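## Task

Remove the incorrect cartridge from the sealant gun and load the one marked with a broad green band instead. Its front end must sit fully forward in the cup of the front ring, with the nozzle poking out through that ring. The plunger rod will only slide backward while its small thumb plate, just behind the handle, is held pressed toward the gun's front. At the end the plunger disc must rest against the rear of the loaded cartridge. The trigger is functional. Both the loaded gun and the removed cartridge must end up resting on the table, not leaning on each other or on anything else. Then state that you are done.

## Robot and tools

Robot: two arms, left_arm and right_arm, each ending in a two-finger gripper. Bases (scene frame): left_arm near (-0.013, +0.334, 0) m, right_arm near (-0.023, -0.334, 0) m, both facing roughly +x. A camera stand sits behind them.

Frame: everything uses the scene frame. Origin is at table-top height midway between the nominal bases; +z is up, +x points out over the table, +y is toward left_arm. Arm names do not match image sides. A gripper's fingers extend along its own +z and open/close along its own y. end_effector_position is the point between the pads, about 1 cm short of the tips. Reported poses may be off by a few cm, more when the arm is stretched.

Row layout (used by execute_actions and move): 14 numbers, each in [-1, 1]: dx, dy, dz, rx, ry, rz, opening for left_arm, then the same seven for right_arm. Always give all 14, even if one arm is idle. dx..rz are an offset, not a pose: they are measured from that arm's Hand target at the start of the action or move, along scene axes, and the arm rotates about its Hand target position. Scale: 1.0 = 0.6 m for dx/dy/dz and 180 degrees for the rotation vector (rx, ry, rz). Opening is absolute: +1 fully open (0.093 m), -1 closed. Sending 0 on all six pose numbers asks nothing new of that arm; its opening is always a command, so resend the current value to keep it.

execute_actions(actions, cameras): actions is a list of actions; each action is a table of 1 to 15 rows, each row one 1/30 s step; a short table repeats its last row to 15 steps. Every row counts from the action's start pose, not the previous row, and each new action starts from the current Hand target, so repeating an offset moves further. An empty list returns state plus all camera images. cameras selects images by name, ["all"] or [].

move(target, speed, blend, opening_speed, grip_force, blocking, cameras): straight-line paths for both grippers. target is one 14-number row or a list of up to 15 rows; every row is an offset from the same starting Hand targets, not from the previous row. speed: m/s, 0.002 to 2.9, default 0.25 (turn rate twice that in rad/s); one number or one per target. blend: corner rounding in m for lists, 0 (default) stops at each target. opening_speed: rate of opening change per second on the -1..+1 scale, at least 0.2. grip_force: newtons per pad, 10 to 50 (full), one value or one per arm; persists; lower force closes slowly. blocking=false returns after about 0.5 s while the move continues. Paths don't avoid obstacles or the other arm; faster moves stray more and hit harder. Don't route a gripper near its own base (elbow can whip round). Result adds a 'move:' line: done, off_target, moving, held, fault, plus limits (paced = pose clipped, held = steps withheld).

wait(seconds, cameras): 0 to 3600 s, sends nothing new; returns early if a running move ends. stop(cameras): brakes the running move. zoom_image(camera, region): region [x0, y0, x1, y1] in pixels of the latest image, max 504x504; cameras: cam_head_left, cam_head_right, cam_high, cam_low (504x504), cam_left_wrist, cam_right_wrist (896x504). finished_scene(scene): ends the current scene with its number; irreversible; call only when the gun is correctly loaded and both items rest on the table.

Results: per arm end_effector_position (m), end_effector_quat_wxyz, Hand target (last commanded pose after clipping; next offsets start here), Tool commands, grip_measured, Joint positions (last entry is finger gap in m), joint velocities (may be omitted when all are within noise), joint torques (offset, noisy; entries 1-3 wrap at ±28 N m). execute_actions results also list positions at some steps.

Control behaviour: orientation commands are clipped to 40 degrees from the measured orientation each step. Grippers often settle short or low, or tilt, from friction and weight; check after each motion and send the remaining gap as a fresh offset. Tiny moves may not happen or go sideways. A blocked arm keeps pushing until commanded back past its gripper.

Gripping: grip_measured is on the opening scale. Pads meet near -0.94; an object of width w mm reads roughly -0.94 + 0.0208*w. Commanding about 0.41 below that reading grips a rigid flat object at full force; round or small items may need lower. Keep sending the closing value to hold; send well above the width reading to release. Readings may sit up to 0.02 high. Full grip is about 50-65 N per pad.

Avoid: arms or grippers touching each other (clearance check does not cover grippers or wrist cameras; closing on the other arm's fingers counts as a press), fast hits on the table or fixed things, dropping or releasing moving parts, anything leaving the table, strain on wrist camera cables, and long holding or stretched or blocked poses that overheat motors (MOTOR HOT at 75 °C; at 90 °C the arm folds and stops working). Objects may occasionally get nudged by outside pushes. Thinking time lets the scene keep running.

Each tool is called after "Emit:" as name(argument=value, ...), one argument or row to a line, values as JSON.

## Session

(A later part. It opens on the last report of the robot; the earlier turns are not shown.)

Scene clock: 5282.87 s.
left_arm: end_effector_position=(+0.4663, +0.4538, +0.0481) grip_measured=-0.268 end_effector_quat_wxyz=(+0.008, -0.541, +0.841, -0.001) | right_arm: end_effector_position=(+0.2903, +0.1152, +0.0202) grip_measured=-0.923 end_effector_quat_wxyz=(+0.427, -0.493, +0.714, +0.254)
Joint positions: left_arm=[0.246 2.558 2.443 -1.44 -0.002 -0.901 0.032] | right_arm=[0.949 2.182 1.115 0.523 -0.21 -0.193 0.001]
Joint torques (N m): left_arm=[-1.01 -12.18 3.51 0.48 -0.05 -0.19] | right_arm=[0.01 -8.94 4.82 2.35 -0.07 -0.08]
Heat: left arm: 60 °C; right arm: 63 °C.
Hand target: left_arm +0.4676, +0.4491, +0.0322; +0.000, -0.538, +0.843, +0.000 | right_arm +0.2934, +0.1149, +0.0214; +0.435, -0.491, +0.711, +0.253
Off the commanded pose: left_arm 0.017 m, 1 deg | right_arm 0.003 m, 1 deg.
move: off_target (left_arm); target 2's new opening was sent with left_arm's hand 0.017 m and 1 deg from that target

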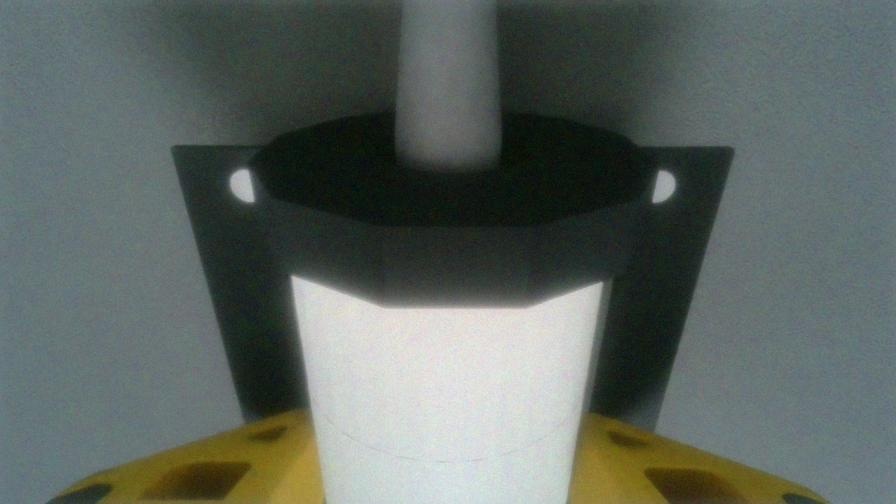

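Emit:
move(
  target=[
    [0.0,0.0,0.04,0,0,0,-0.35,0,0,0,0,0,0.0,-1],
  ],
  speed=0.08,
)

Emit:
move(
  target=[
    [0.013,0.032,0.0,0,0,0,-0.35,-0.004,-0.01,0,0,0,0.0,-1],
  ],
  speed=0.08,
  cameras=["cam_left_wrist"],
)

Emit:
move(
  target=[
    [0.013,0.032,0.0,0,0,0,-0.35,0,0,0,0,0,0.0,-1],
  ],
  speed=0.08,
  cameras=["cam_left_wrist","cam_low","cam_right_wrist"],
)

Emit:
zoom_image(
  camera="cam_low",
  region=[360, 260, 490, 360],
)

Scene clock: 5291.40 s.
left_arm: end_effector_position=(+0.4666, +0.4539, +0.0505) grip_measured=-0.244 end_effector_quat_wxyz=(+0.002, -0.541, +0.841, +0.001) | right_arm: end_effector_position=(+0.2903, +0.1152, +0.0202) grip_measured=-0.923 end_effector_quat_wxyz=(+0.427, -0.493, +0.714, +0.254)
Joint positions: left_arm=[0.246 2.591 2.516 -1.492 -0.002 -0.901 0.034] | right_arm=[0.949 2.182 1.115 0.523 -0.21 -0.193 0.001]
Joint torques (N m): left_arm=[-1.01 -12.97 10.02 -0.16 -0.06 -0.18] | right_arm=[-0.01 -8.98 4.79 2.34 -0.06 -0.08]
Heat: left arm: 64 °C; right arm: 63 °C.
Hand target: left_arm +0.4676, +0.4491, +0.0562; +0.000, -0.538, +0.843, -0.001 | right_arm +0.2934, +0.1149, +0.0214; +0.435, -0.491, +0.711, +0.253
Off the commanded pose: left_arm 0.008 m, 1 deg | right_arm 0.003 m, 1 deg.
move: done

Scene clock: 5292.07 s.
left_arm: end_effector_position=(+0.4671, +0.4563, +0.0509) grip_measured=-0.243 end_effector_quat_wxyz=(-0.009, -0.539, +0.842, -0.002) | right_arm: end_effector_position=(+0.2893, +0.1132, +0.0188) grip_measured=-0.923 end_effector_quat_wxyz=(+0.429, -0.491, +0.714, +0.255)
Joint positions: left_arm=[0.254 2.661 2.651 -1.578 0.01 -0.885 0.034] | right_arm=[0.949 2.182 1.099 0.545 -0.208 -0.189 0.001]
Joint torques (N m): left_arm=[1.29 -12.98 10.14 0.26 -0.17 -0.01] | right_arm=[-0.35 -10.21 3.63 2.27 -0.12 -0.13]
Heat: left arm: 64 °C; right arm: 63 °C.
Hand target: left_arm +0.4754, +0.4682, +0.0561; +0.000, -0.538, +0.843, +0.000 | right_arm +0.2910, +0.1089, +0.0213; +0.435, -0.491, +0.711, +0.253
Off the commanded pose: left_arm 0.015 m, 1 deg | right_arm 0.005 m, 1 deg.
joint read past its limit (left arm) — joint 4 (wrist pitch), lower limit.
joint sent to its limit (left arm) — joint 4 (wrist pitch), lower limit. The joint targets still meet the commanded pose.
move: off_target (left_arm)

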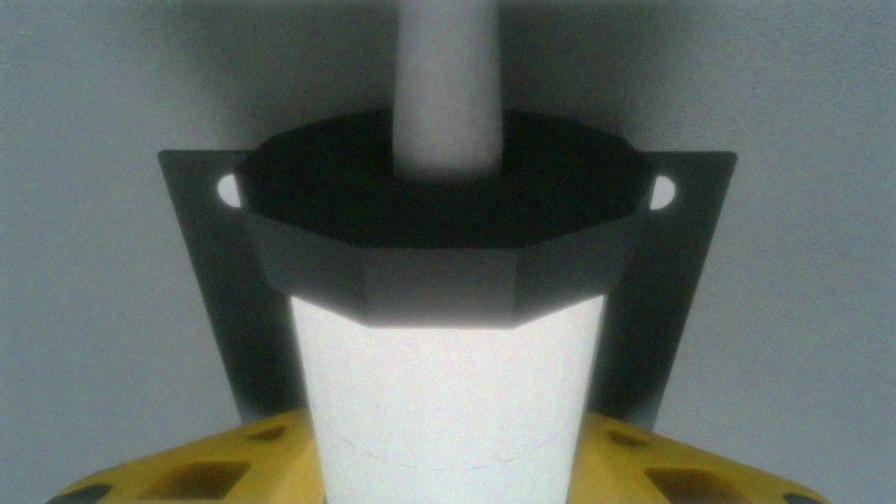

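Scene clock: 5292.70 s.
left_arm: end_effector_position=(+0.4744, +0.4548, +0.0506) grip_measured=-0.243 end_effector_quat_wxyz=(-0.008, -0.533, +0.846, -0.027) | right_arm: end_effector_position=(+0.2906, +0.1129, +0.0192) grip_measured=-0.923 end_effector_quat_wxyz=(+0.430, -0.484, +0.718, +0.255)
Joint positions: left_arm=[0.264 2.697 2.72 -1.592 0.057 -0.864 0.034] | right_arm=[0.949 2.182 1.099 0.548 -0.2 -0.175 0.001]
Joint torques (N m): left_arm=[3.51 -12.62 11.33 0.42 -0.55 0.1] | right_arm=[-0.35 -10.21 3.66 2.24 -0.19 -0.28]
Heat: left arm: 64 °C; right arm: 63 °C.
Hand target: left_arm +0.4832, +0.4874, +0.0561; +0.000, -0.538, +0.843, +0.000 | right_arm +0.2910, +0.1090, +0.0214; +0.435, -0.491, +0.711, +0.253
Off the commanded pose: left_arm 0.034 m, 3 deg | right_arm 0.005 m, 1 deg.
joint read past its limit (left arm) — joint 4 (wrist pitch), lower limit.
joint sent to its limit (left arm) — joint 4 (wrist pitch), lower limit. The joint targets are off in orientation, not in position.
move: off_target (left_arm)
Images, in order (width x height): cam_low 504x504, cam_left_wrist 896x504, cam_right_wrist 896x504.

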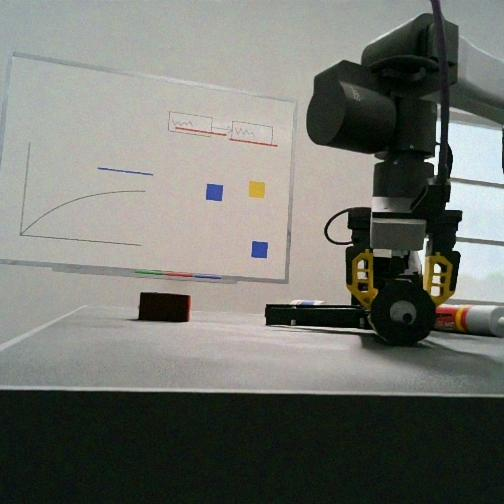

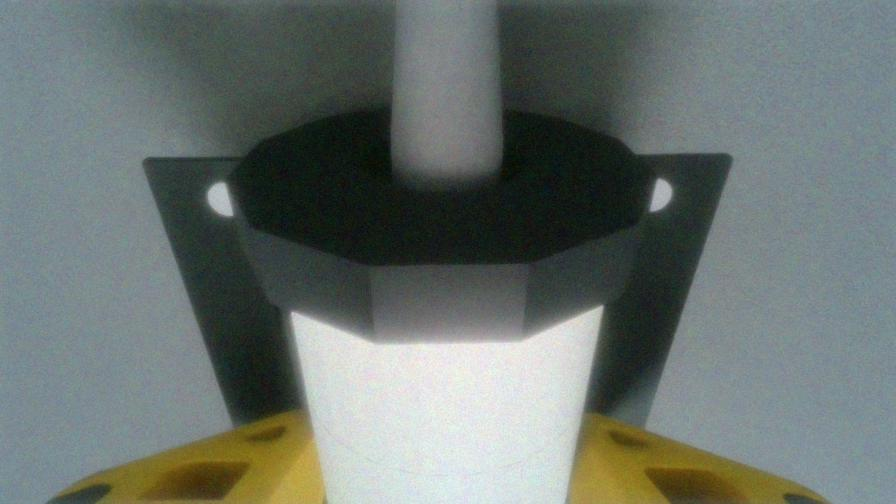

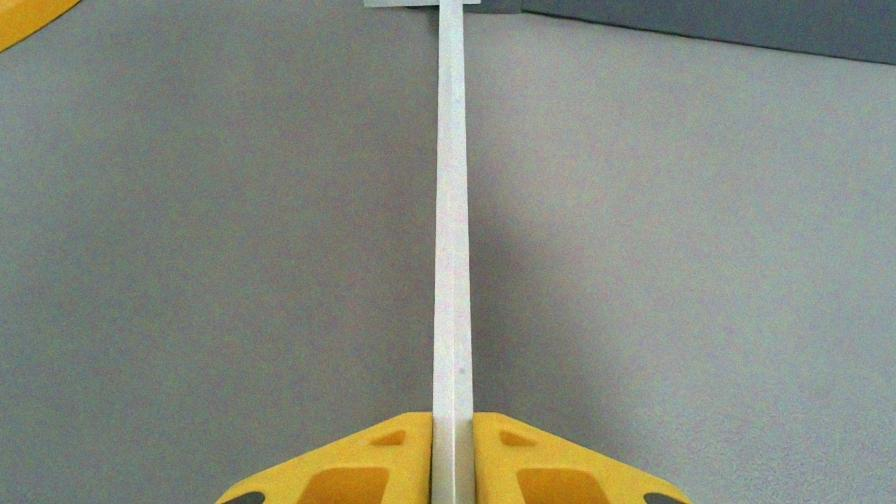

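Scaled by 3.877.

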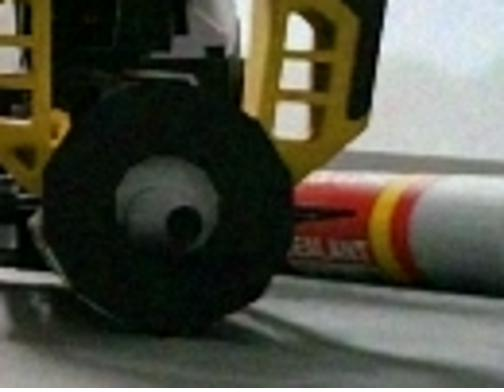

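Emit:
move(
  target=[
    [0.0,0.035,0.004,0,0,0,-0.35,0,0,0,0,0,0.0,-1],
  ],
  speed=0.08,
  cameras=["cam_left_wrist","cam_low"],
)

Emit:
zoom_image(
  camera="cam_low",
  region=[360, 260, 490, 360],
)

Scene clock: 5305.93 s.
left_arm: end_effector_position=(+0.4781, +0.4552, +0.0518) grip_measured=-0.243 end_effector_quat_wxyz=(-0.009, -0.529, +0.847, -0.056) | right_arm: end_effector_position=(+0.2917, +0.1126, +0.0195) grip_measured=-0.923 end_effector_quat_wxyz=(+0.431, -0.481, +0.720, +0.254)
Joint positions: left_arm=[0.281 2.708 2.744 -1.592 0.113 -0.838 0.034] | right_arm=[0.949 2.182 1.099 0.55 -0.194 -0.17 0.001]
Joint torques (N m): left_arm=[5.52 -12.74 12.11 0.46 -1 0.16] | right_arm=[-0.34 -10.21 3.64 2.22 -0.25 -0.32]
Heat: left arm: 65 °C; right arm: 64 °C.
Hand target: left_arm +0.4832, +0.5084, +0.0586; +0.000, -0.538, +0.843, +0.000 | right_arm +0.2910, +0.1090, +0.0214; +0.435, -0.491, +0.711, +0.253
Off the commanded pose: left_arm 0.054 m, 7 deg | right_arm 0.004 m, 2 deg.
joint read past its limit (left arm) — joint 4 (wrist pitch), lower limit.
joint sent to its limit (left arm) — joint 4 (wrist pitch), lower limit. The joint targets are off in position and orientation.
move: off_target (left_arm)
Images, in order (width x height): cam_low 504x504, cam_left_wrist 896x504.

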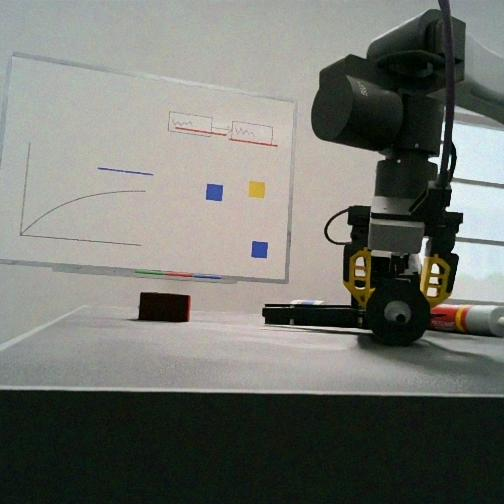

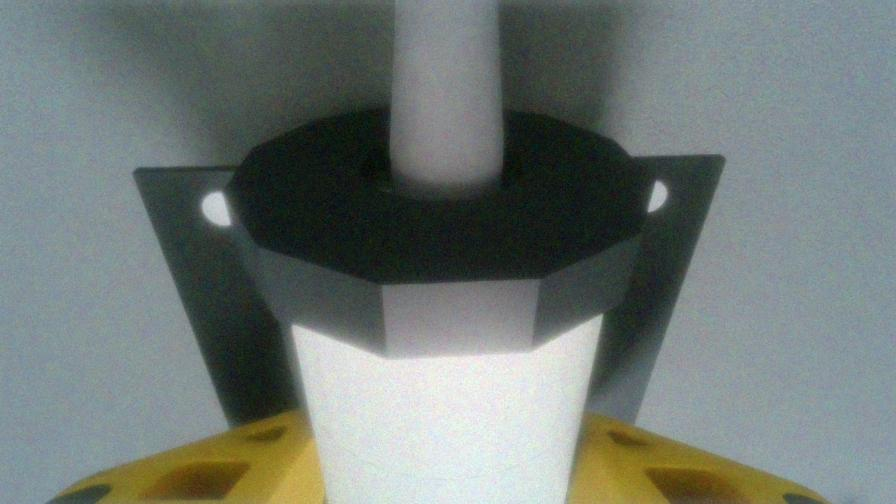

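Scaled by 3.877.

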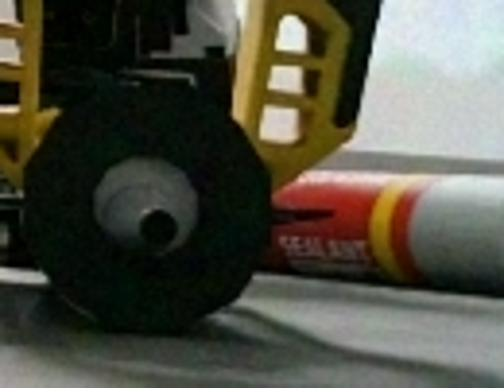

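Emit:
move(
  target=[
    [0.0,-0.03,0.0,0,0,0,-0.35,0,0,0,0,0,0.0,-0.4],
  ],
  speed=0.1,
)

Emit:
move(
  target=[
    [0.010,0.035,0.0,0,0,0,-0.35,0,0,0,0,0,0.0,-0.4],
  ],
  speed=0.08,
  cameras=["cam_left_wrist","cam_low","cam_right_wrist"],
)

Emit:
zoom_image(
  camera="cam_low",
  region=[360, 260, 490, 360],
)

Scene clock: 5316.97 s.
left_arm: end_effector_position=(+0.4753, +0.4712, +0.0521) grip_measured=-0.243 end_effector_quat_wxyz=(+0.001, -0.536, +0.843, -0.037) | right_arm: end_effector_position=(+0.2919, +0.1127, +0.0211) grip_measured=-0.402 end_effector_quat_wxyz=(+0.437, -0.488, +0.712, +0.253)
Joint positions: left_arm=[0.299 2.708 2.747 -1.588 0.07 -0.837 0.034] | right_arm=[0.947 2.182 1.094 0.566 -0.202 -0.191 0.026]
Joint torques (N m): left_arm=[0.76 -13.39 9.85 0.43 -0.64 -0.14] | right_arm=[-0.16 -10.18 4.03 2.06 -0.17 -0.12]
Heat: left arm: 68 °C; right arm: 65 °C.
Hand target: left_arm +0.4832, +0.4906, +0.0587; +0.000, -0.538, +0.843, +0.000 | right_arm +0.2910, +0.1089, +0.0213; +0.435, -0.491, +0.711, +0.253
Off the commanded pose: left_arm 0.022 m, 4 deg | right_arm 0.004 m, 0 deg.
joint read past its limit (left arm) — joint 4 (wrist pitch), lower limit.
joint sent to its limit (left arm) — joint 4 (wrist pitch), lower limit. The joint targets are off in orientation, not in position.
move: off_target (left_arm)

Scene clock: 5317.80 s.
left_arm: end_effector_position=(+0.4833, +0.4788, +0.0525) grip_measured=-0.243 end_effector_quat_wxyz=(+0.019, -0.532, +0.845, -0.040) | right_arm: end_effector_position=(+0.2914, +0.1139, +0.0227) grip_measured=-0.402 end_effector_quat_wxyz=(+0.439, -0.489, +0.709, +0.257)
Joint positions: left_arm=[0.308 2.746 2.825 -1.592 0.068 -0.821 0.034] | right_arm=[0.947 2.182 1.094 0.573 -0.209 -0.191 0.026]
Joint torques (N m): left_arm=[3.21 -13.2 10.47 0.56 -0.6 0.02] | right_arm=[-0.14 -10.18 4.01 1.99 -0.11 -0.11]
Heat: left arm: 68 °C; right arm: 65 °C.
Hand target: left_arm +0.4891, +0.5115, +0.0586; +0.000, -0.538, +0.843, +0.000 | right_arm +0.2910, +0.1089, +0.0213; +0.435, -0.491, +0.711, +0.253
Off the commanded pose: left_arm 0.034 m, 5 deg | right_arm 0.005 m, 1 deg.
elbow stopped short (left arm): the move would have taken joint 3 (elbow) straighter than the controller allows.
joint read past its limit (left arm) — joint 4 (wrist pitch), lower limit.
joint at its limit (left arm) — joint 4 (wrist pitch), lower limit.
move: off_target (left_arm)
Images, in order (width x height): cam_low 504x504, cam_left_wrist 896x504, cam_right_wrist 896x504.

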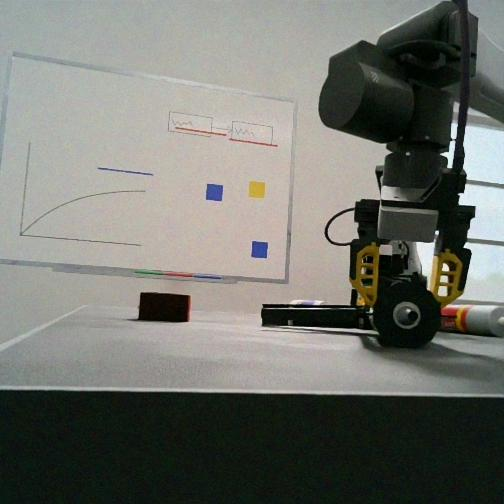

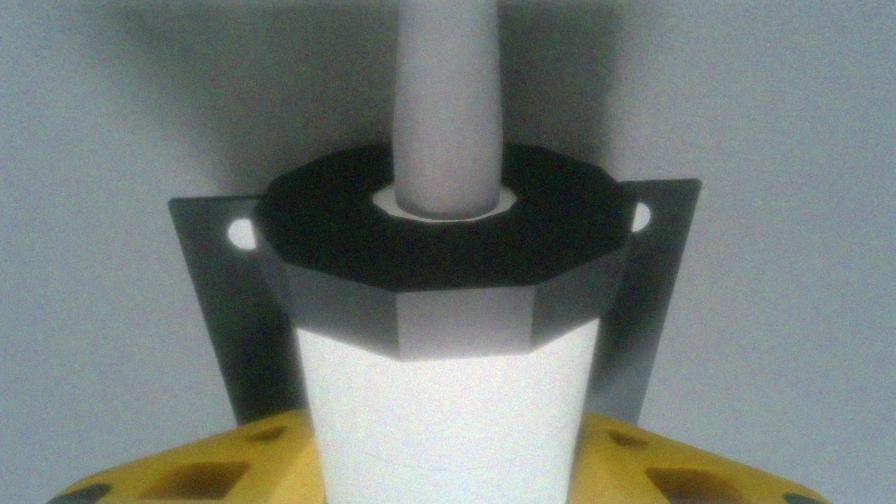

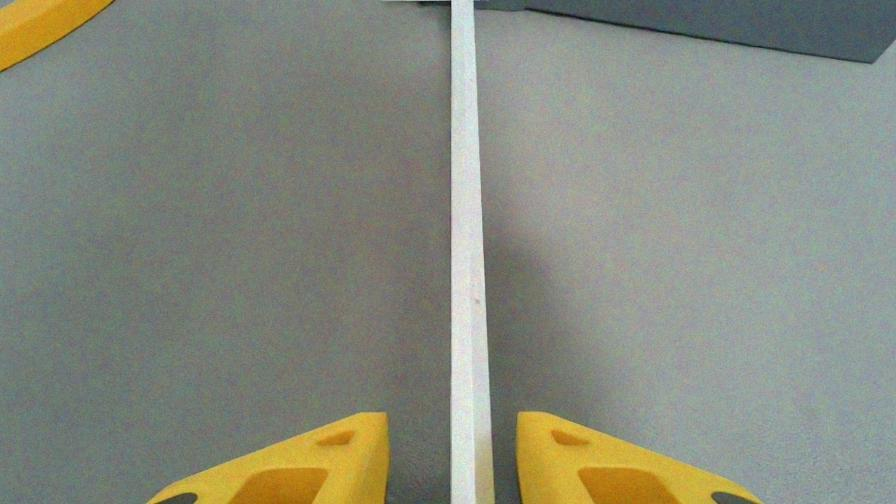

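Scaled by 3.877.

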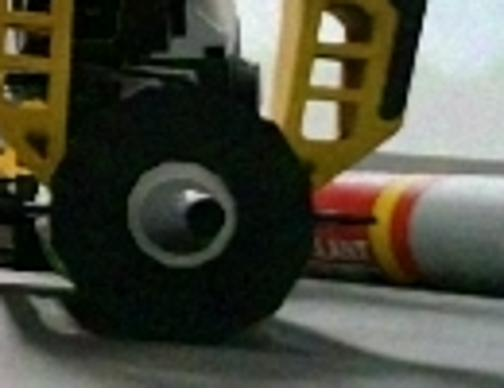

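Emit:
move(
  target=[
    [0.0,-0.02,0.0,0,0,0,-0.35,0.006,-0.002,0,0,0,0.0,-0.4],
    [0.0,-0.03,0.0,0,0,0,-0.35,0.006,-0.002,0,0,0,0.0,-1],
    [0.0,-0.035,-0.01,0,0,0,0.25,0.006,-0.002,0,0,0,0.0,-1],
    [-0.006,-0.045,0.1,0,0,0,0.25,0.006,-0.002,0,0,0,0.0,-1],
  ],
  speed=0.12,
  cameras=["cam_left_wrist","cam_low","cam_right_wrist"],
)

Emit:
zoom_image(
  camera="cam_low",
  region=[360, 260, 490, 360],
)

Scene clock: 5337.33 s.
left_arm: end_effector_position=(+0.4838, +0.4851, +0.1011) grip_measured=+0.248 end_effector_quat_wxyz=(+0.072, -0.533, +0.842, -0.026) | right_arm: end_effector_position=(+0.2942, +0.1127, +0.0241) grip_measured=-0.925 end_effector_quat_wxyz=(+0.442, -0.488, +0.708, +0.258)
Joint positions: left_arm=[0.301 2.625 2.779 -1.572 0.013 -0.831 0.057] | right_arm=[0.94 2.182 1.094 0.579 -0.215 -0.194 0.001]
Joint torques (N m): left_arm=[-0.77 -16.79 5.68 0.55 -0.19 -0.32] | right_arm=[-0.29 -9.92 4.52 1.88 -0.13 -0.13]
Heat: left arm: 69 °C; right arm: 65 °C.
Hand target: left_arm +0.4855, +0.4844, +0.1186; +0.000, -0.538, +0.843, +0.000 | right_arm +0.2947, +0.1076, +0.0213; +0.435, -0.491, +0.712, +0.253
Off the commanded pose: left_arm 0.018 m, 9 deg | right_arm 0.006 m, 1 deg.
joint read past its limit (left arm) — joint 4 (wrist pitch), lower limit.
joint sent to its limit (left arm) — joint 4 (wrist pitch), lower limit. The joint targets are off in orientation, not in position.
move: off_target (left_arm); target 3's new opening was sent with left_arm's hand 0.014 m and 4 deg from that target
Images, in order (width x height): cam_low 504x504, cam_left_wrist 896x504, cam_right_wrist 896x504.

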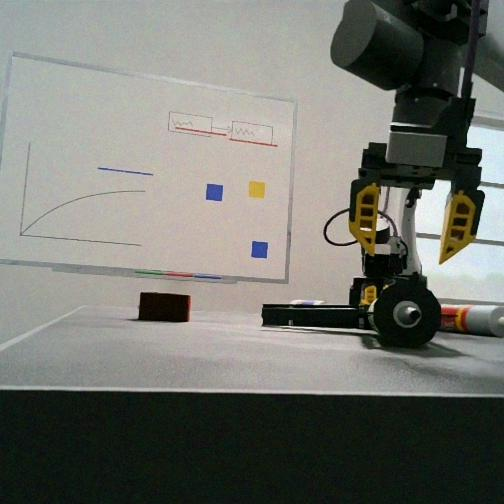

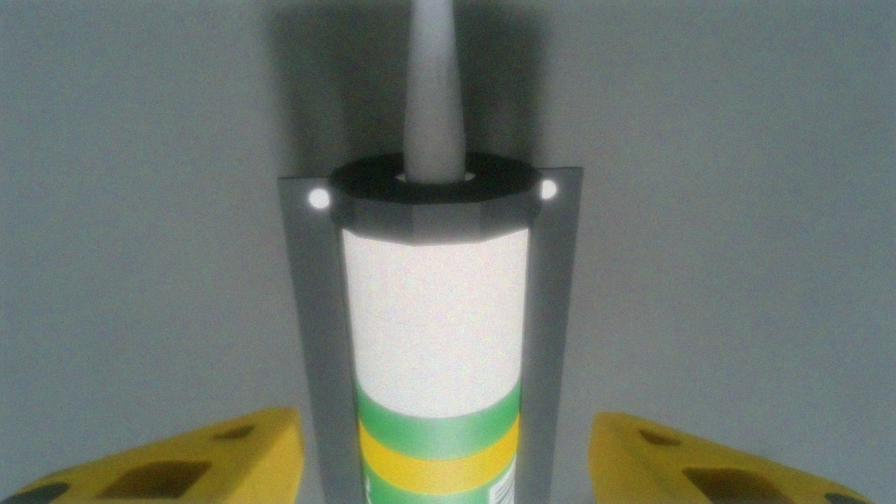

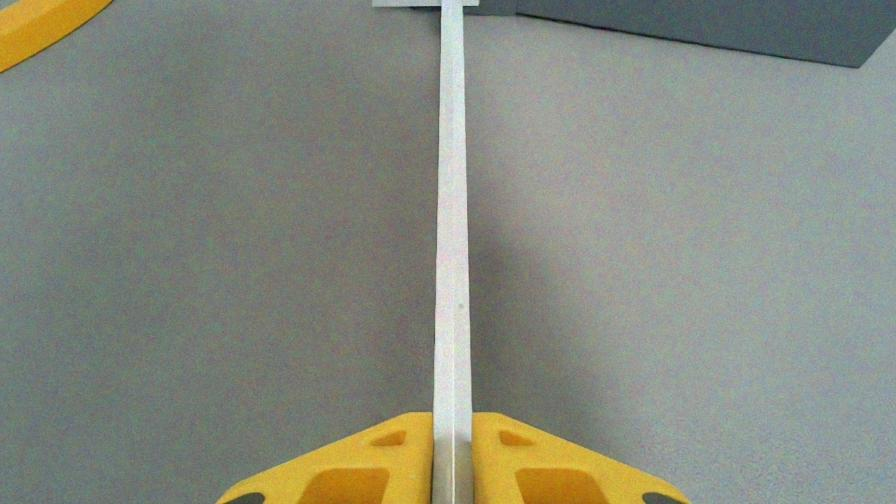

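Scaled by 3.877.

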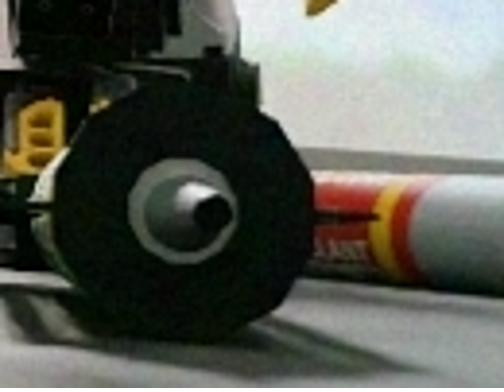

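Emit:
move(
  target=[
    [-0.0475,-0.108,0.02,0,0,0,0.95,0,0,0,0,0,0.0,-1],
    [-0.0475,-0.108,-0.09,0,0,0,0.95,0,0,0,0,0,0.0,-1],
  ],
  speed=0.15,
  cameras=["cam_left_wrist"],
)

Scene clock: 5355.83 s.
left_arm: end_effector_position=(+0.4564, +0.4182, +0.0726) grip_measured=+0.948 end_effector_quat_wxyz=(+0.003, -0.531, +0.847, -0.005) | right_arm: end_effector_position=(+0.2942, +0.1127, +0.0241) grip_measured=-0.925 end_effector_quat_wxyz=(+0.442, -0.488, +0.708, +0.258)
Joint positions: left_arm=[0.182 2.46 2.361 -1.462 0.007 -0.94 0.091] | right_arm=[0.94 2.182 1.094 0.579 -0.215 -0.194 0.001]
Joint torques (N m): left_arm=[-0.14 -11.88 5.94 0.27 -0.15 -0.35] | right_arm=[-0.29 -9.92 4.53 1.88 -0.13 -0.13]
Heat: left arm: 84 °C; right arm: 65 °C. Fold the left arm in close to its base, or ease its load, before you think long.
Hand target: left_arm +0.4571, +0.4196, +0.0645; +0.000, -0.538, +0.843, +0.000 | right_arm +0.2947, +0.1076, +0.0213; +0.435, -0.491, +0.712, +0.253
Off the commanded pose: left_arm 0.008 m, 1 deg | right_arm 0.006 m, 1 deg.
MOTOR HOT: joint 2 (shoulder) of the left arm reports 84 °C; the controller's stop level is 90 °C. To cool a motor, set the load down, stop pushing, or move to a pose that needs little force.
move: done

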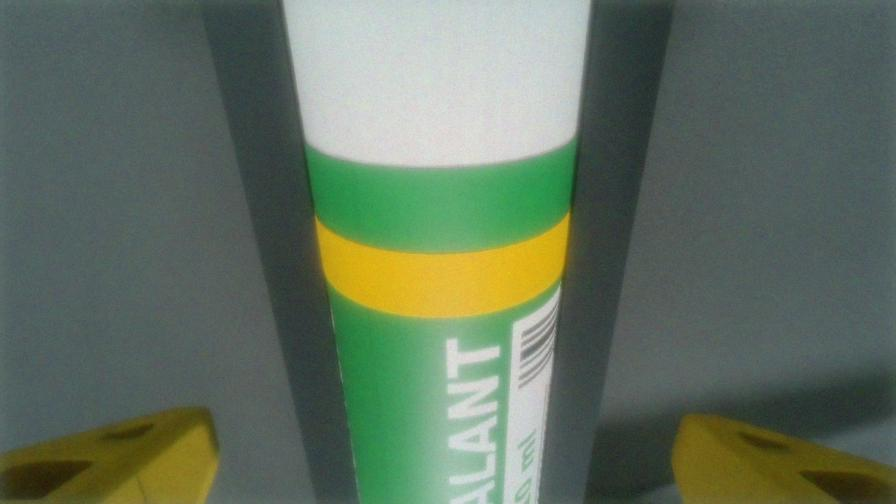

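Emit:
move(
  target=[
    [-0.02,-0.05,0.13,0,0,0,0.95,0,0,0,0,0,0.0,-1],
    [-0.52,-0.2,0.13,0,0,0.03,0.3,0,0,0,0,0,0.0,-1],
  ],
  speed=0.4,
  blend=0.05,
)

Emit:
wait(
  seconds=45,
)

Scene clock: 5364.20 s.
left_arm: end_effector_position=(+0.1475, +0.2980, +0.1448) grip_measured=+0.302 end_effector_quat_wxyz=(-0.001, -0.572, +0.820, -0.009) | right_arm: end_effector_position=(+0.2942, +0.1127, +0.0241) grip_measured=-0.925 end_effector_quat_wxyz=(+0.442, -0.488, +0.708, +0.258)
Joint positions: left_arm=[-0.207 1.149 1.039 -1.45 0.012 -1.428 0.06] | right_arm=[0.94 2.182 1.094 0.579 -0.215 -0.194 0.001]
Joint torques (N m): left_arm=[-0.75 -2.67 5.83 0.08 -0.21 -0.37] | right_arm=[-0.29 -9.92 4.52 1.88 -0.12 -0.13]
Heat: left arm: 79 °C; right arm: 65 °C. Fold the left arm in close to its base, or ease its load, before you think long.
Hand target: left_arm +0.1451, +0.2996, +0.1426; +0.000, -0.577, +0.817, -0.001 | right_arm +0.2947, +0.1076, +0.0213; +0.435, -0.491, +0.712, +0.253
Off the commanded pose: left_arm 0.004 m, 1 deg | right_arm 0.006 m, 1 deg.
MOTOR HOT: still on. Joint 2 (shoulder) of the left arm reports 79 °C.
move: done; blend cut to 0.0422 m at target 1

Scene clock: 5374.20 s.
left_arm: end_effector_position=(+0.1475, +0.2980, +0.1448) grip_measured=+0.302 end_effector_quat_wxyz=(-0.001, -0.572, +0.820, -0.009) | right_arm: end_effector_position=(+0.2942, +0.1127, +0.0241) grip_measured=-0.925 end_effector_quat_wxyz=(+0.442, -0.488, +0.708, +0.258)
Joint positions: left_arm=[-0.207 1.149 1.039 -1.45 0.012 -1.428 0.06] | right_arm=[0.94 2.182 1.094 0.579 -0.215 -0.194 0.001]
Joint torques (N m): left_arm=[-0.73 -2.77 5.79 0.11 -0.2 -0.37] | right_arm=[-0.29 -9.92 4.52 1.88 -0.13 -0.13]
Heat: left arm: 72 °C; right arm: 65 °C. Fold the left arm in close to its base, or ease its load, before you think long.
Hand target: left_arm +0.1451, +0.2996, +0.1426; +0.000, -0.577, +0.817, -0.001 | right_arm +0.2947, +0.1076, +0.0213; +0.435, -0.491, +0.712, +0.253
Tool commands: left_gripper/opening=+0.3 right_gripper/opening=-1.0
Off the commanded pose: left_arm 0.004 m, 1 deg | right_arm 0.006 m, 1 deg.
MOTOR HOT: still on. Joint 2 (shoulder) of the left arm reports 72 °C.
wait: 10.00 of 45 s (the remaining seconds did not pass); at rest by 0.17 s

Emit:
wait(
  seconds=30,
)

Emit:
wait(
  seconds=30,
)

Scene clock: 5387.37 s.
left_arm: end_effector_position=(+0.1475, +0.2980, +0.1448) grip_measured=+0.302 end_effector_quat_wxyz=(-0.001, -0.572, +0.820, -0.009) | right_arm: end_effector_position=(+0.2942, +0.1127, +0.0241) grip_measured=-0.925 end_effector_quat_wxyz=(+0.442, -0.488, +0.708, +0.258)
Joint positions: left_arm=[-0.207 1.149 1.039 -1.45 0.012 -1.428 0.06] | right_arm=[0.94 2.182 1.094 0.579 -0.215 -0.194 0.001]
Joint torques (N m): left_arm=[-0.72 -2.8 5.82 0.11 -0.2 -0.37] | right_arm=[-0.28 -9.92 4.53 1.88 -0.13 -0.13]
Heat: left arm: 65 °C; right arm: 65 °C.
Hand target: left_arm +0.1451, +0.2996, +0.1426; +0.000, -0.577, +0.817, -0.001 | right_arm +0.2947, +0.1076, +0.0213; +0.435, -0.491, +0.712, +0.253
Tool commands: left_gripper/opening=+0.3 right_gripper/opening=-1.0
Off the commanded pose: left_arm 0.004 m, 1 deg | right_arm 0.006 m, 1 deg.
MOTOR HOT: cleared for the motors of the left arm.
wait: 10.00 of 30 s (the remaining seconds did not pass); at rest from the start

Scene clock: 5397.37 s.
left_arm: end_effector_position=(+0.1475, +0.2980, +0.1448) grip_measured=+0.302 end_effector_quat_wxyz=(-0.001, -0.572, +0.820, -0.009) | right_arm: end_effector_position=(+0.2942, +0.1127, +0.0241) grip_measured=-0.925 end_effector_quat_wxyz=(+0.442, -0.488, +0.708, +0.258)
Joint positions: left_arm=[-0.207 1.149 1.039 -1.45 0.012 -1.428 0.06] | right_arm=[0.94 2.182 1.094 0.579 -0.215 -0.194 0.001]
Joint torques (N m): left_arm=[-0.75 -2.8 5.82 0.1 -0.19 -0.37] | right_arm=[-0.29 -9.91 4.52 1.88 -0.13 -0.13]
Heat: left arm: 61 °C; right arm: 65 °C.
Hand target: left_arm +0.1451, +0.2996, +0.1426; +0.000, -0.577, +0.817, -0.001 | right_arm +0.2947, +0.1076, +0.0213; +0.435, -0.491, +0.712, +0.253
Tool commands: left_gripper/opening=+0.3 right_gripper/opening=-1.0
Off the commanded pose: left_arm 0.004 m, 1 deg | right_arm 0.006 m, 1 deg.
wait: 10.00 of 30 s (the remaining seconds did not pass); at rest by 0.17 s

Emit:
wait(
  seconds=10,
)

Emit:
wait(
  seconds=10,
)

Scene clock: 5410.87 s.
left_arm: end_effector_position=(+0.1475, +0.2980, +0.1448) grip_measured=+0.302 end_effector_quat_wxyz=(-0.001, -0.572, +0.820, -0.009) | right_arm: end_effector_position=(+0.2942, +0.1127, +0.0241) grip_measured=-0.925 end_effector_quat_wxyz=(+0.442, -0.488, +0.708, +0.258)
Joint positions: left_arm=[-0.207 1.149 1.039 -1.45 0.012 -1.428 0.06] | right_arm=[0.94 2.182 1.094 0.579 -0.215 -0.194 0.001]
Joint torques (N m): left_arm=[-0.73 -2.8 5.82 0.11 -0.2 -0.37] | right_arm=[-0.29 -9.94 4.53 1.88 -0.13 -0.13]
Heat: left arm: 58 °C; right arm: 65 °C.
Hand target: left_arm +0.1451, +0.2996, +0.1426; +0.000, -0.577, +0.817, -0.001 | right_arm +0.2947, +0.1076, +0.0213; +0.435, -0.491, +0.712, +0.253
Tool commands: left_gripper/opening=+0.3 right_gripper/opening=-1.0
Off the commanded pose: left_arm 0.004 m, 1 deg | right_arm 0.006 m, 1 deg.
wait: 10.00 s; at rest from the start

Scene clock: 5420.87 s.
left_arm: end_effector_position=(+0.1475, +0.2980, +0.1448) grip_measured=+0.302 end_effector_quat_wxyz=(-0.001, -0.572, +0.820, -0.009) | right_arm: end_effector_position=(+0.2942, +0.1127, +0.0241) grip_measured=-0.925 end_effector_quat_wxyz=(+0.442, -0.488, +0.708, +0.258)
Joint positions: left_arm=[-0.207 1.149 1.039 -1.45 0.012 -1.428 0.06] | right_arm=[0.94 2.182 1.094 0.579 -0.215 -0.194 0.001]
Joint torques (N m): left_arm=[-0.77 -2.77 5.82 0.11 -0.2 -0.37] | right_arm=[-0.28 -9.92 4.52 1.88 -0.13 -0.13]
Heat: left arm: 56 °C; right arm: 65 °C.
Hand target: left_arm +0.1451, +0.2996, +0.1426; +0.000, -0.577, +0.817, -0.001 | right_arm +0.2947, +0.1076, +0.0213; +0.435, -0.491, +0.712, +0.253
Tool commands: left_gripper/opening=+0.3 right_gripper/opening=-1.0
Off the commanded pose: left_arm 0.004 m, 1 deg | right_arm 0.006 m, 1 deg.
wait: 10.00 s; at rest by 0.17 s

Emit:
move(
  target=[
    [0.523,0.1985,-0.01,0,0,-0.03,0.95,0,0,0,0,0,0.0,-1],
    [0.523,0.1985,-0.19,0,0,-0.03,0.95,0,0,0,0,0,0.0,-1],
    [0.523,0.1985,-0.2,0,0,-0.03,0.1,0,0,0,0,0,0.0,-1],
  ],
  speed=0.3,
  cameras=["cam_left_wrist","cam_low"],
)

Emit:
zoom_image(
  camera="cam_low",
  region=[360, 260, 490, 360],
)

Scene clock: 5433.83 s.
left_arm: end_effector_position=(+0.4558, +0.4160, +0.0454) grip_measured=+0.103 end_effector_quat_wxyz=(+0.003, -0.538, +0.843, -0.008) | right_arm: end_effector_position=(+0.2941, +0.1126, +0.0248) grip_measured=-0.925 end_effector_quat_wxyz=(+0.441, -0.488, +0.708, +0.258)
Joint positions: left_arm=[0.179 2.436 2.209 -1.331 0.013 -0.96 0.05] | right_arm=[0.94 2.18 1.094 0.576 -0.215 -0.193 0.001]
Joint torques (N m): left_arm=[-0.2 -9.96 4.16 0.62 -0.19 -0.16] | right_arm=[-0.28 -9.66 4.55 1.93 -0.12 -0.13]
Heat: left arm: 55 °C; right arm: 65 °C.
Hand target: left_arm +0.4588, +0.4187, +0.0224; +0.000, -0.538, +0.843, +0.000 | right_arm +0.2947, +0.1077, +0.0215; +0.435, -0.491, +0.711, +0.253
Off the commanded pose: left_arm 0.023 m, 1 deg | right_arm 0.006 m, 1 deg.
move: off_target (left_arm); target 3's new opening was sent with left_arm's hand 0.026 m and 1 deg from that target
Images, in order (width x height): cam_low 504x504, cam_left_wrist 896x504.

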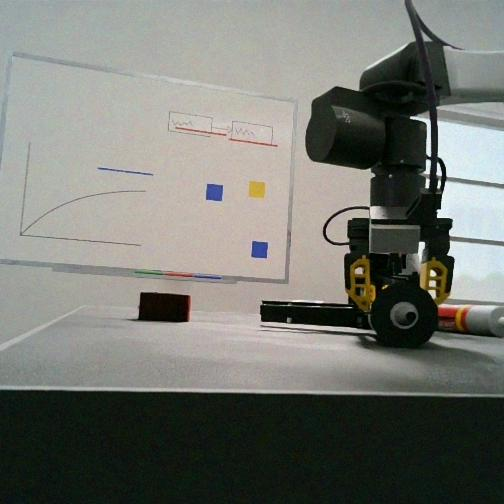

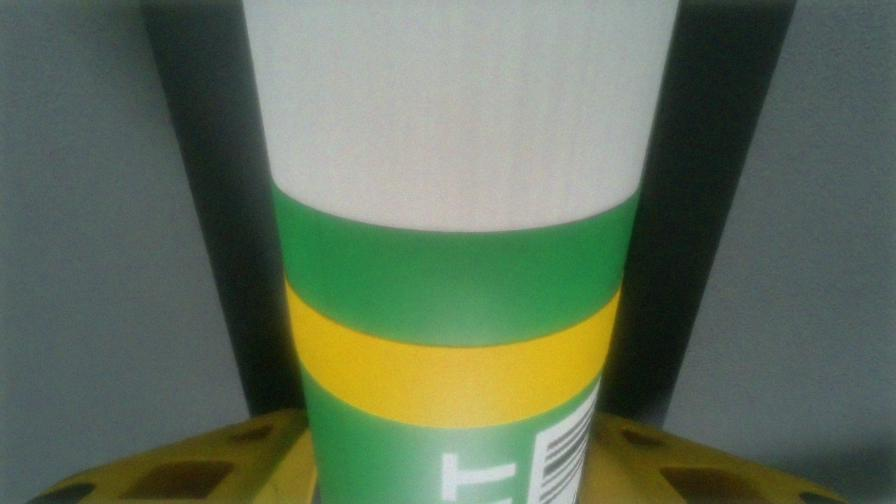

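Scaled by 3.877.

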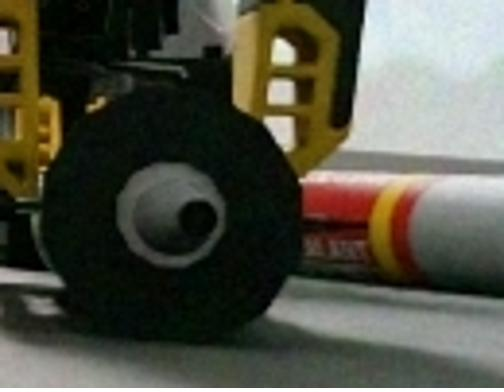

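Emit:
move(
  target=[
    [0,0,0,0,0,0,0.95,0,0,0,0,0,0.0,-1],
    [0.003,-0.001,0.09,0,0,0,0.95,0,0,0,0,0,0.0,-1],
    [0.003,-0.001,-0.01,0,0,0,0.95,0,0,0,0,0,0.0,-1],
  ],
  speed=0.2,
  cameras=["cam_left_wrist"],
)

Scene clock: 5443.63 s.
left_arm: end_effector_position=(+0.4540, +0.4207, +0.0453) grip_measured=+0.948 end_effector_quat_wxyz=(+0.002, -0.541, +0.841, -0.002) | right_arm: end_effector_position=(+0.2941, +0.1123, +0.0246) grip_measured=-0.925 end_effector_quat_wxyz=(+0.440, -0.485, +0.710, +0.259)
Joint positions: left_arm=[0.186 2.439 2.213 -1.339 0.002 -0.959 0.091] | right_arm=[0.94 2.179 1.094 0.573 -0.214 -0.186 0.001]
Joint torques (N m): left_arm=[-0.95 -9.54 2.97 0.86 -0.1 -0.19] | right_arm=[-0.29 -9.61 4.56 1.95 -0.13 -0.21]
Heat: left arm: 57 °C; right arm: 63 °C.
Hand target: left_arm +0.4607, +0.4182, +0.0165; +0.000, -0.538, +0.843, +0.000 | right_arm +0.2947, +0.1077, +0.0214; +0.435, -0.491, +0.711, +0.253
Off the commanded pose: left_arm 0.030 m, 1 deg | right_arm 0.006 m, 1 deg.
move: off_target (left_arm)

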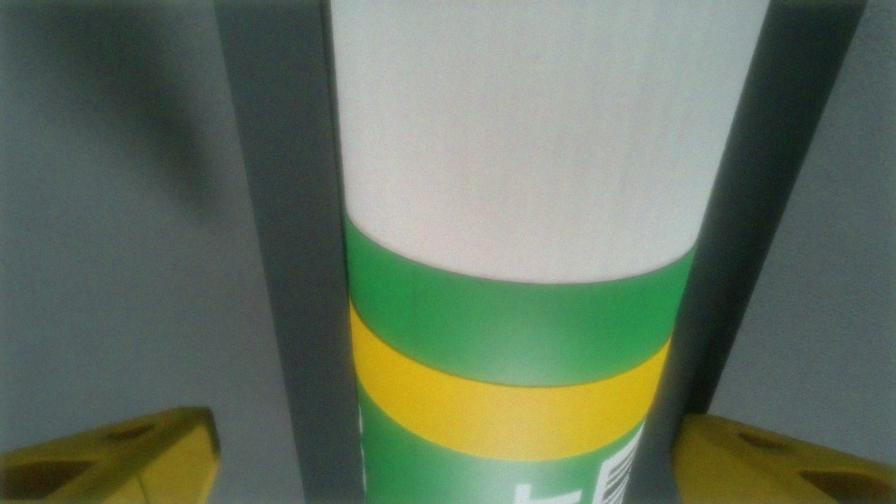

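Emit:
move(
  target=[
    [0,0,0.07,0,0,0,0.95,0,0,0,0,0,0.0,-1],
    [0.010,-0.005,0.07,0,0,0,0.95,0,0,0,0,0,0.0,-1],
    [0.010,-0.005,0.01,0,0,0,0.95,0,0,0,0,0,0.0,-1],
  ],
  speed=0.15,
  cameras=["cam_left_wrist"],
)

Scene clock: 5456.73 s.
left_arm: end_effector_position=(+0.4649, +0.4175, +0.0255) grip_measured=+0.948 end_effector_quat_wxyz=(-0.002, -0.536, +0.844, +0.000) | right_arm: end_effector_position=(+0.2941, +0.1123, +0.0246) grip_measured=-0.925 end_effector_quat_wxyz=(+0.440, -0.485, +0.710, +0.259)
Joint positions: left_arm=[0.175 2.515 2.273 -1.332 0.002 -0.959 0.091] | right_arm=[0.94 2.179 1.094 0.573 -0.214 -0.186 0.001]
Joint torques (N m): left_arm=[-0.73 -12.94 6.2 0.22 -0.11 -0.29] | right_arm=[-0.29 -9.65 4.53 1.95 -0.13 -0.21]
Heat: left arm: 59 °C; right arm: 60 °C.
Hand target: left_arm +0.4667, +0.4151, +0.0226; +0.000, -0.538, +0.843, +0.000 | right_arm +0.2947, +0.1077, +0.0214; +0.435, -0.491, +0.711, +0.253
Off the commanded pose: left_arm 0.004 m, 0 deg | right_arm 0.006 m, 1 deg.
move: done

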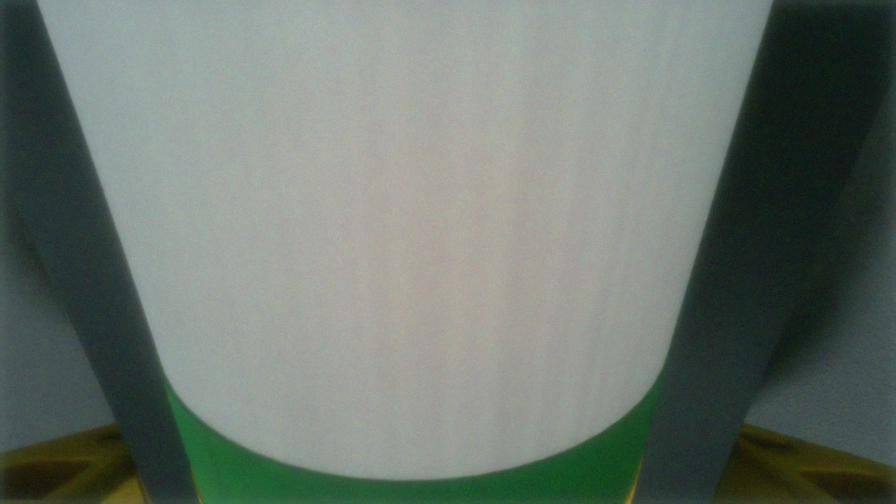

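Emit:
move(
  target=[
    [0,0,0.0,0,0,0,0.1,0,0,0,0,0,0.0,-1],
  ],
  speed=0.15,
  cameras=["cam_low"],
)

Emit:
zoom_image(
  camera="cam_low",
  region=[360, 260, 490, 360],
)

Emit:
move(
  target=[
    [-0.004,-0.010,0.0,0,0,0,0.1,0.017,0.034,0,0,0,0.0,-1],
  ],
  speed=0.06,
  cameras=["cam_right_wrist","cam_low"],
)

Emit:
zoom_image(
  camera="cam_low",
  region=[360, 260, 490, 360],
)

Scene clock: 5466.20 s.
left_arm: end_effector_position=(+0.4640, +0.4177, +0.0253) grip_measured=+0.434 end_effector_quat_wxyz=(-0.003, -0.537, +0.844, +0.001) | right_arm: end_effector_position=(+0.2942, +0.1122, +0.0245) grip_measured=-0.925 end_effector_quat_wxyz=(+0.440, -0.485, +0.710, +0.258)
Joint positions: left_arm=[0.175 2.515 2.273 -1.335 0 -0.96 0.066] | right_arm=[0.94 2.179 1.094 0.572 -0.213 -0.186 0.001]
Joint torques (N m): left_arm=[-0.75 -12.98 6.28 0.26 -0.08 -0.29] | right_arm=[-0.28 -9.63 4.55 1.95 -0.14 -0.21]
Heat: left arm: 61 °C; right arm: 59 °C.
Hand target: left_arm +0.4667, +0.4151, +0.0226; +0.000, -0.538, +0.843, -0.001 | right_arm +0.2947, +0.1077, +0.0213; +0.435, -0.491, +0.712, +0.253
Off the commanded pose: left_arm 0.005 m, 0 deg | right_arm 0.006 m, 1 deg.
move: done

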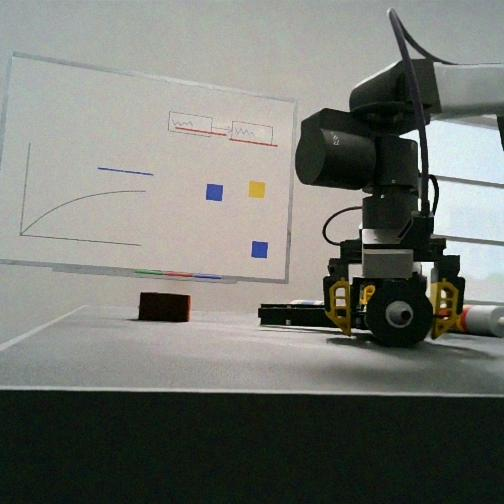

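Scaled by 3.877.

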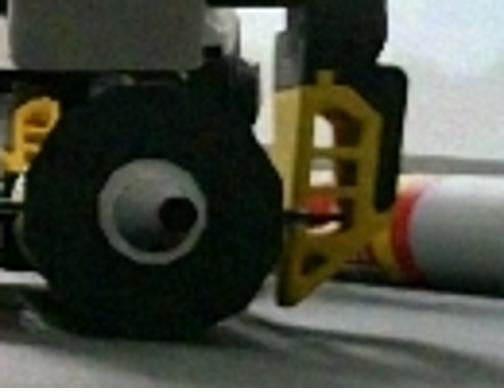

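Scene clock: 5467.10 s.
left_arm: end_effector_position=(+0.4665, +0.4212, +0.0258) grip_measured=+0.451 end_effector_quat_wxyz=(+0.009, -0.540, +0.842, +0.007) | right_arm: end_effector_position=(+0.2992, +0.1173, +0.0211) grip_measured=-0.925 end_effector_quat_wxyz=(+0.427, -0.488, +0.717, +0.256)
Joint positions: left_arm=[0.175 2.508 2.261 -1.313 -0.019 -0.967 0.067] | right_arm=[0.937 2.2 1.149 0.507 -0.218 -0.188 0.001]
Joint torques (N m): left_arm=[-1.73 -14.01 4.1 0.24 0.09 -0.32] | right_arm=[0.81 -6.98 8.79 2.08 0 -0.13]
Heat: left arm: 62 °C; right arm: 59 °C.
Hand target: left_arm +0.4642, +0.4092, +0.0225; +0.000, -0.538, +0.843, +0.000 | right_arm +0.3049, +0.1281, +0.0215; +0.435, -0.491, +0.711, +0.253
Off the commanded pose: left_arm 0.013 m, 1 deg | right_arm 0.012 m, 1 deg.
move: off_target (left_arm, right_arm)
Images, in order (width x height): cam_low 504x504, cam_right_wrist 896x504.

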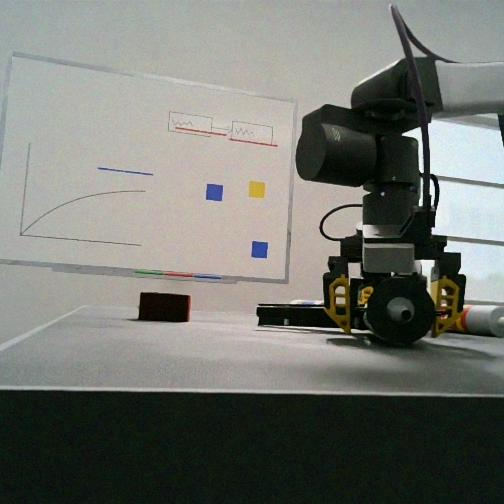

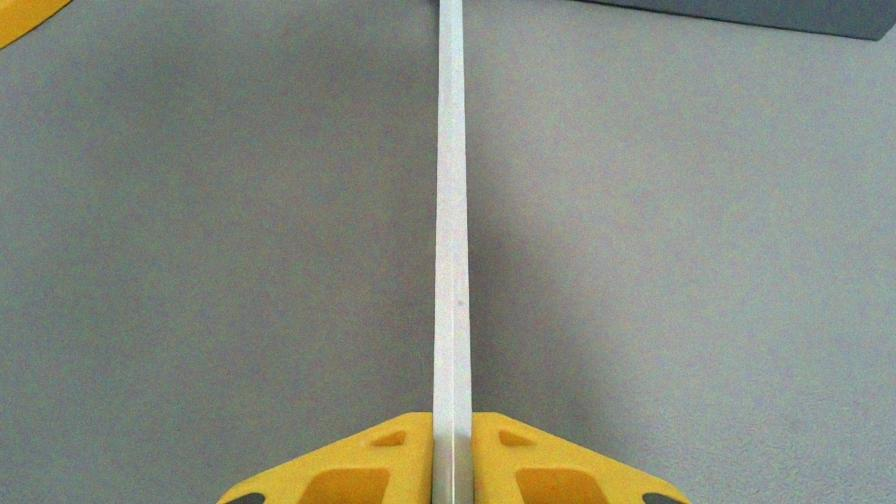

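Scaled by 3.877.

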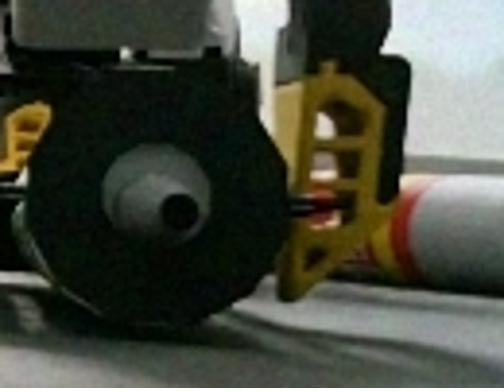

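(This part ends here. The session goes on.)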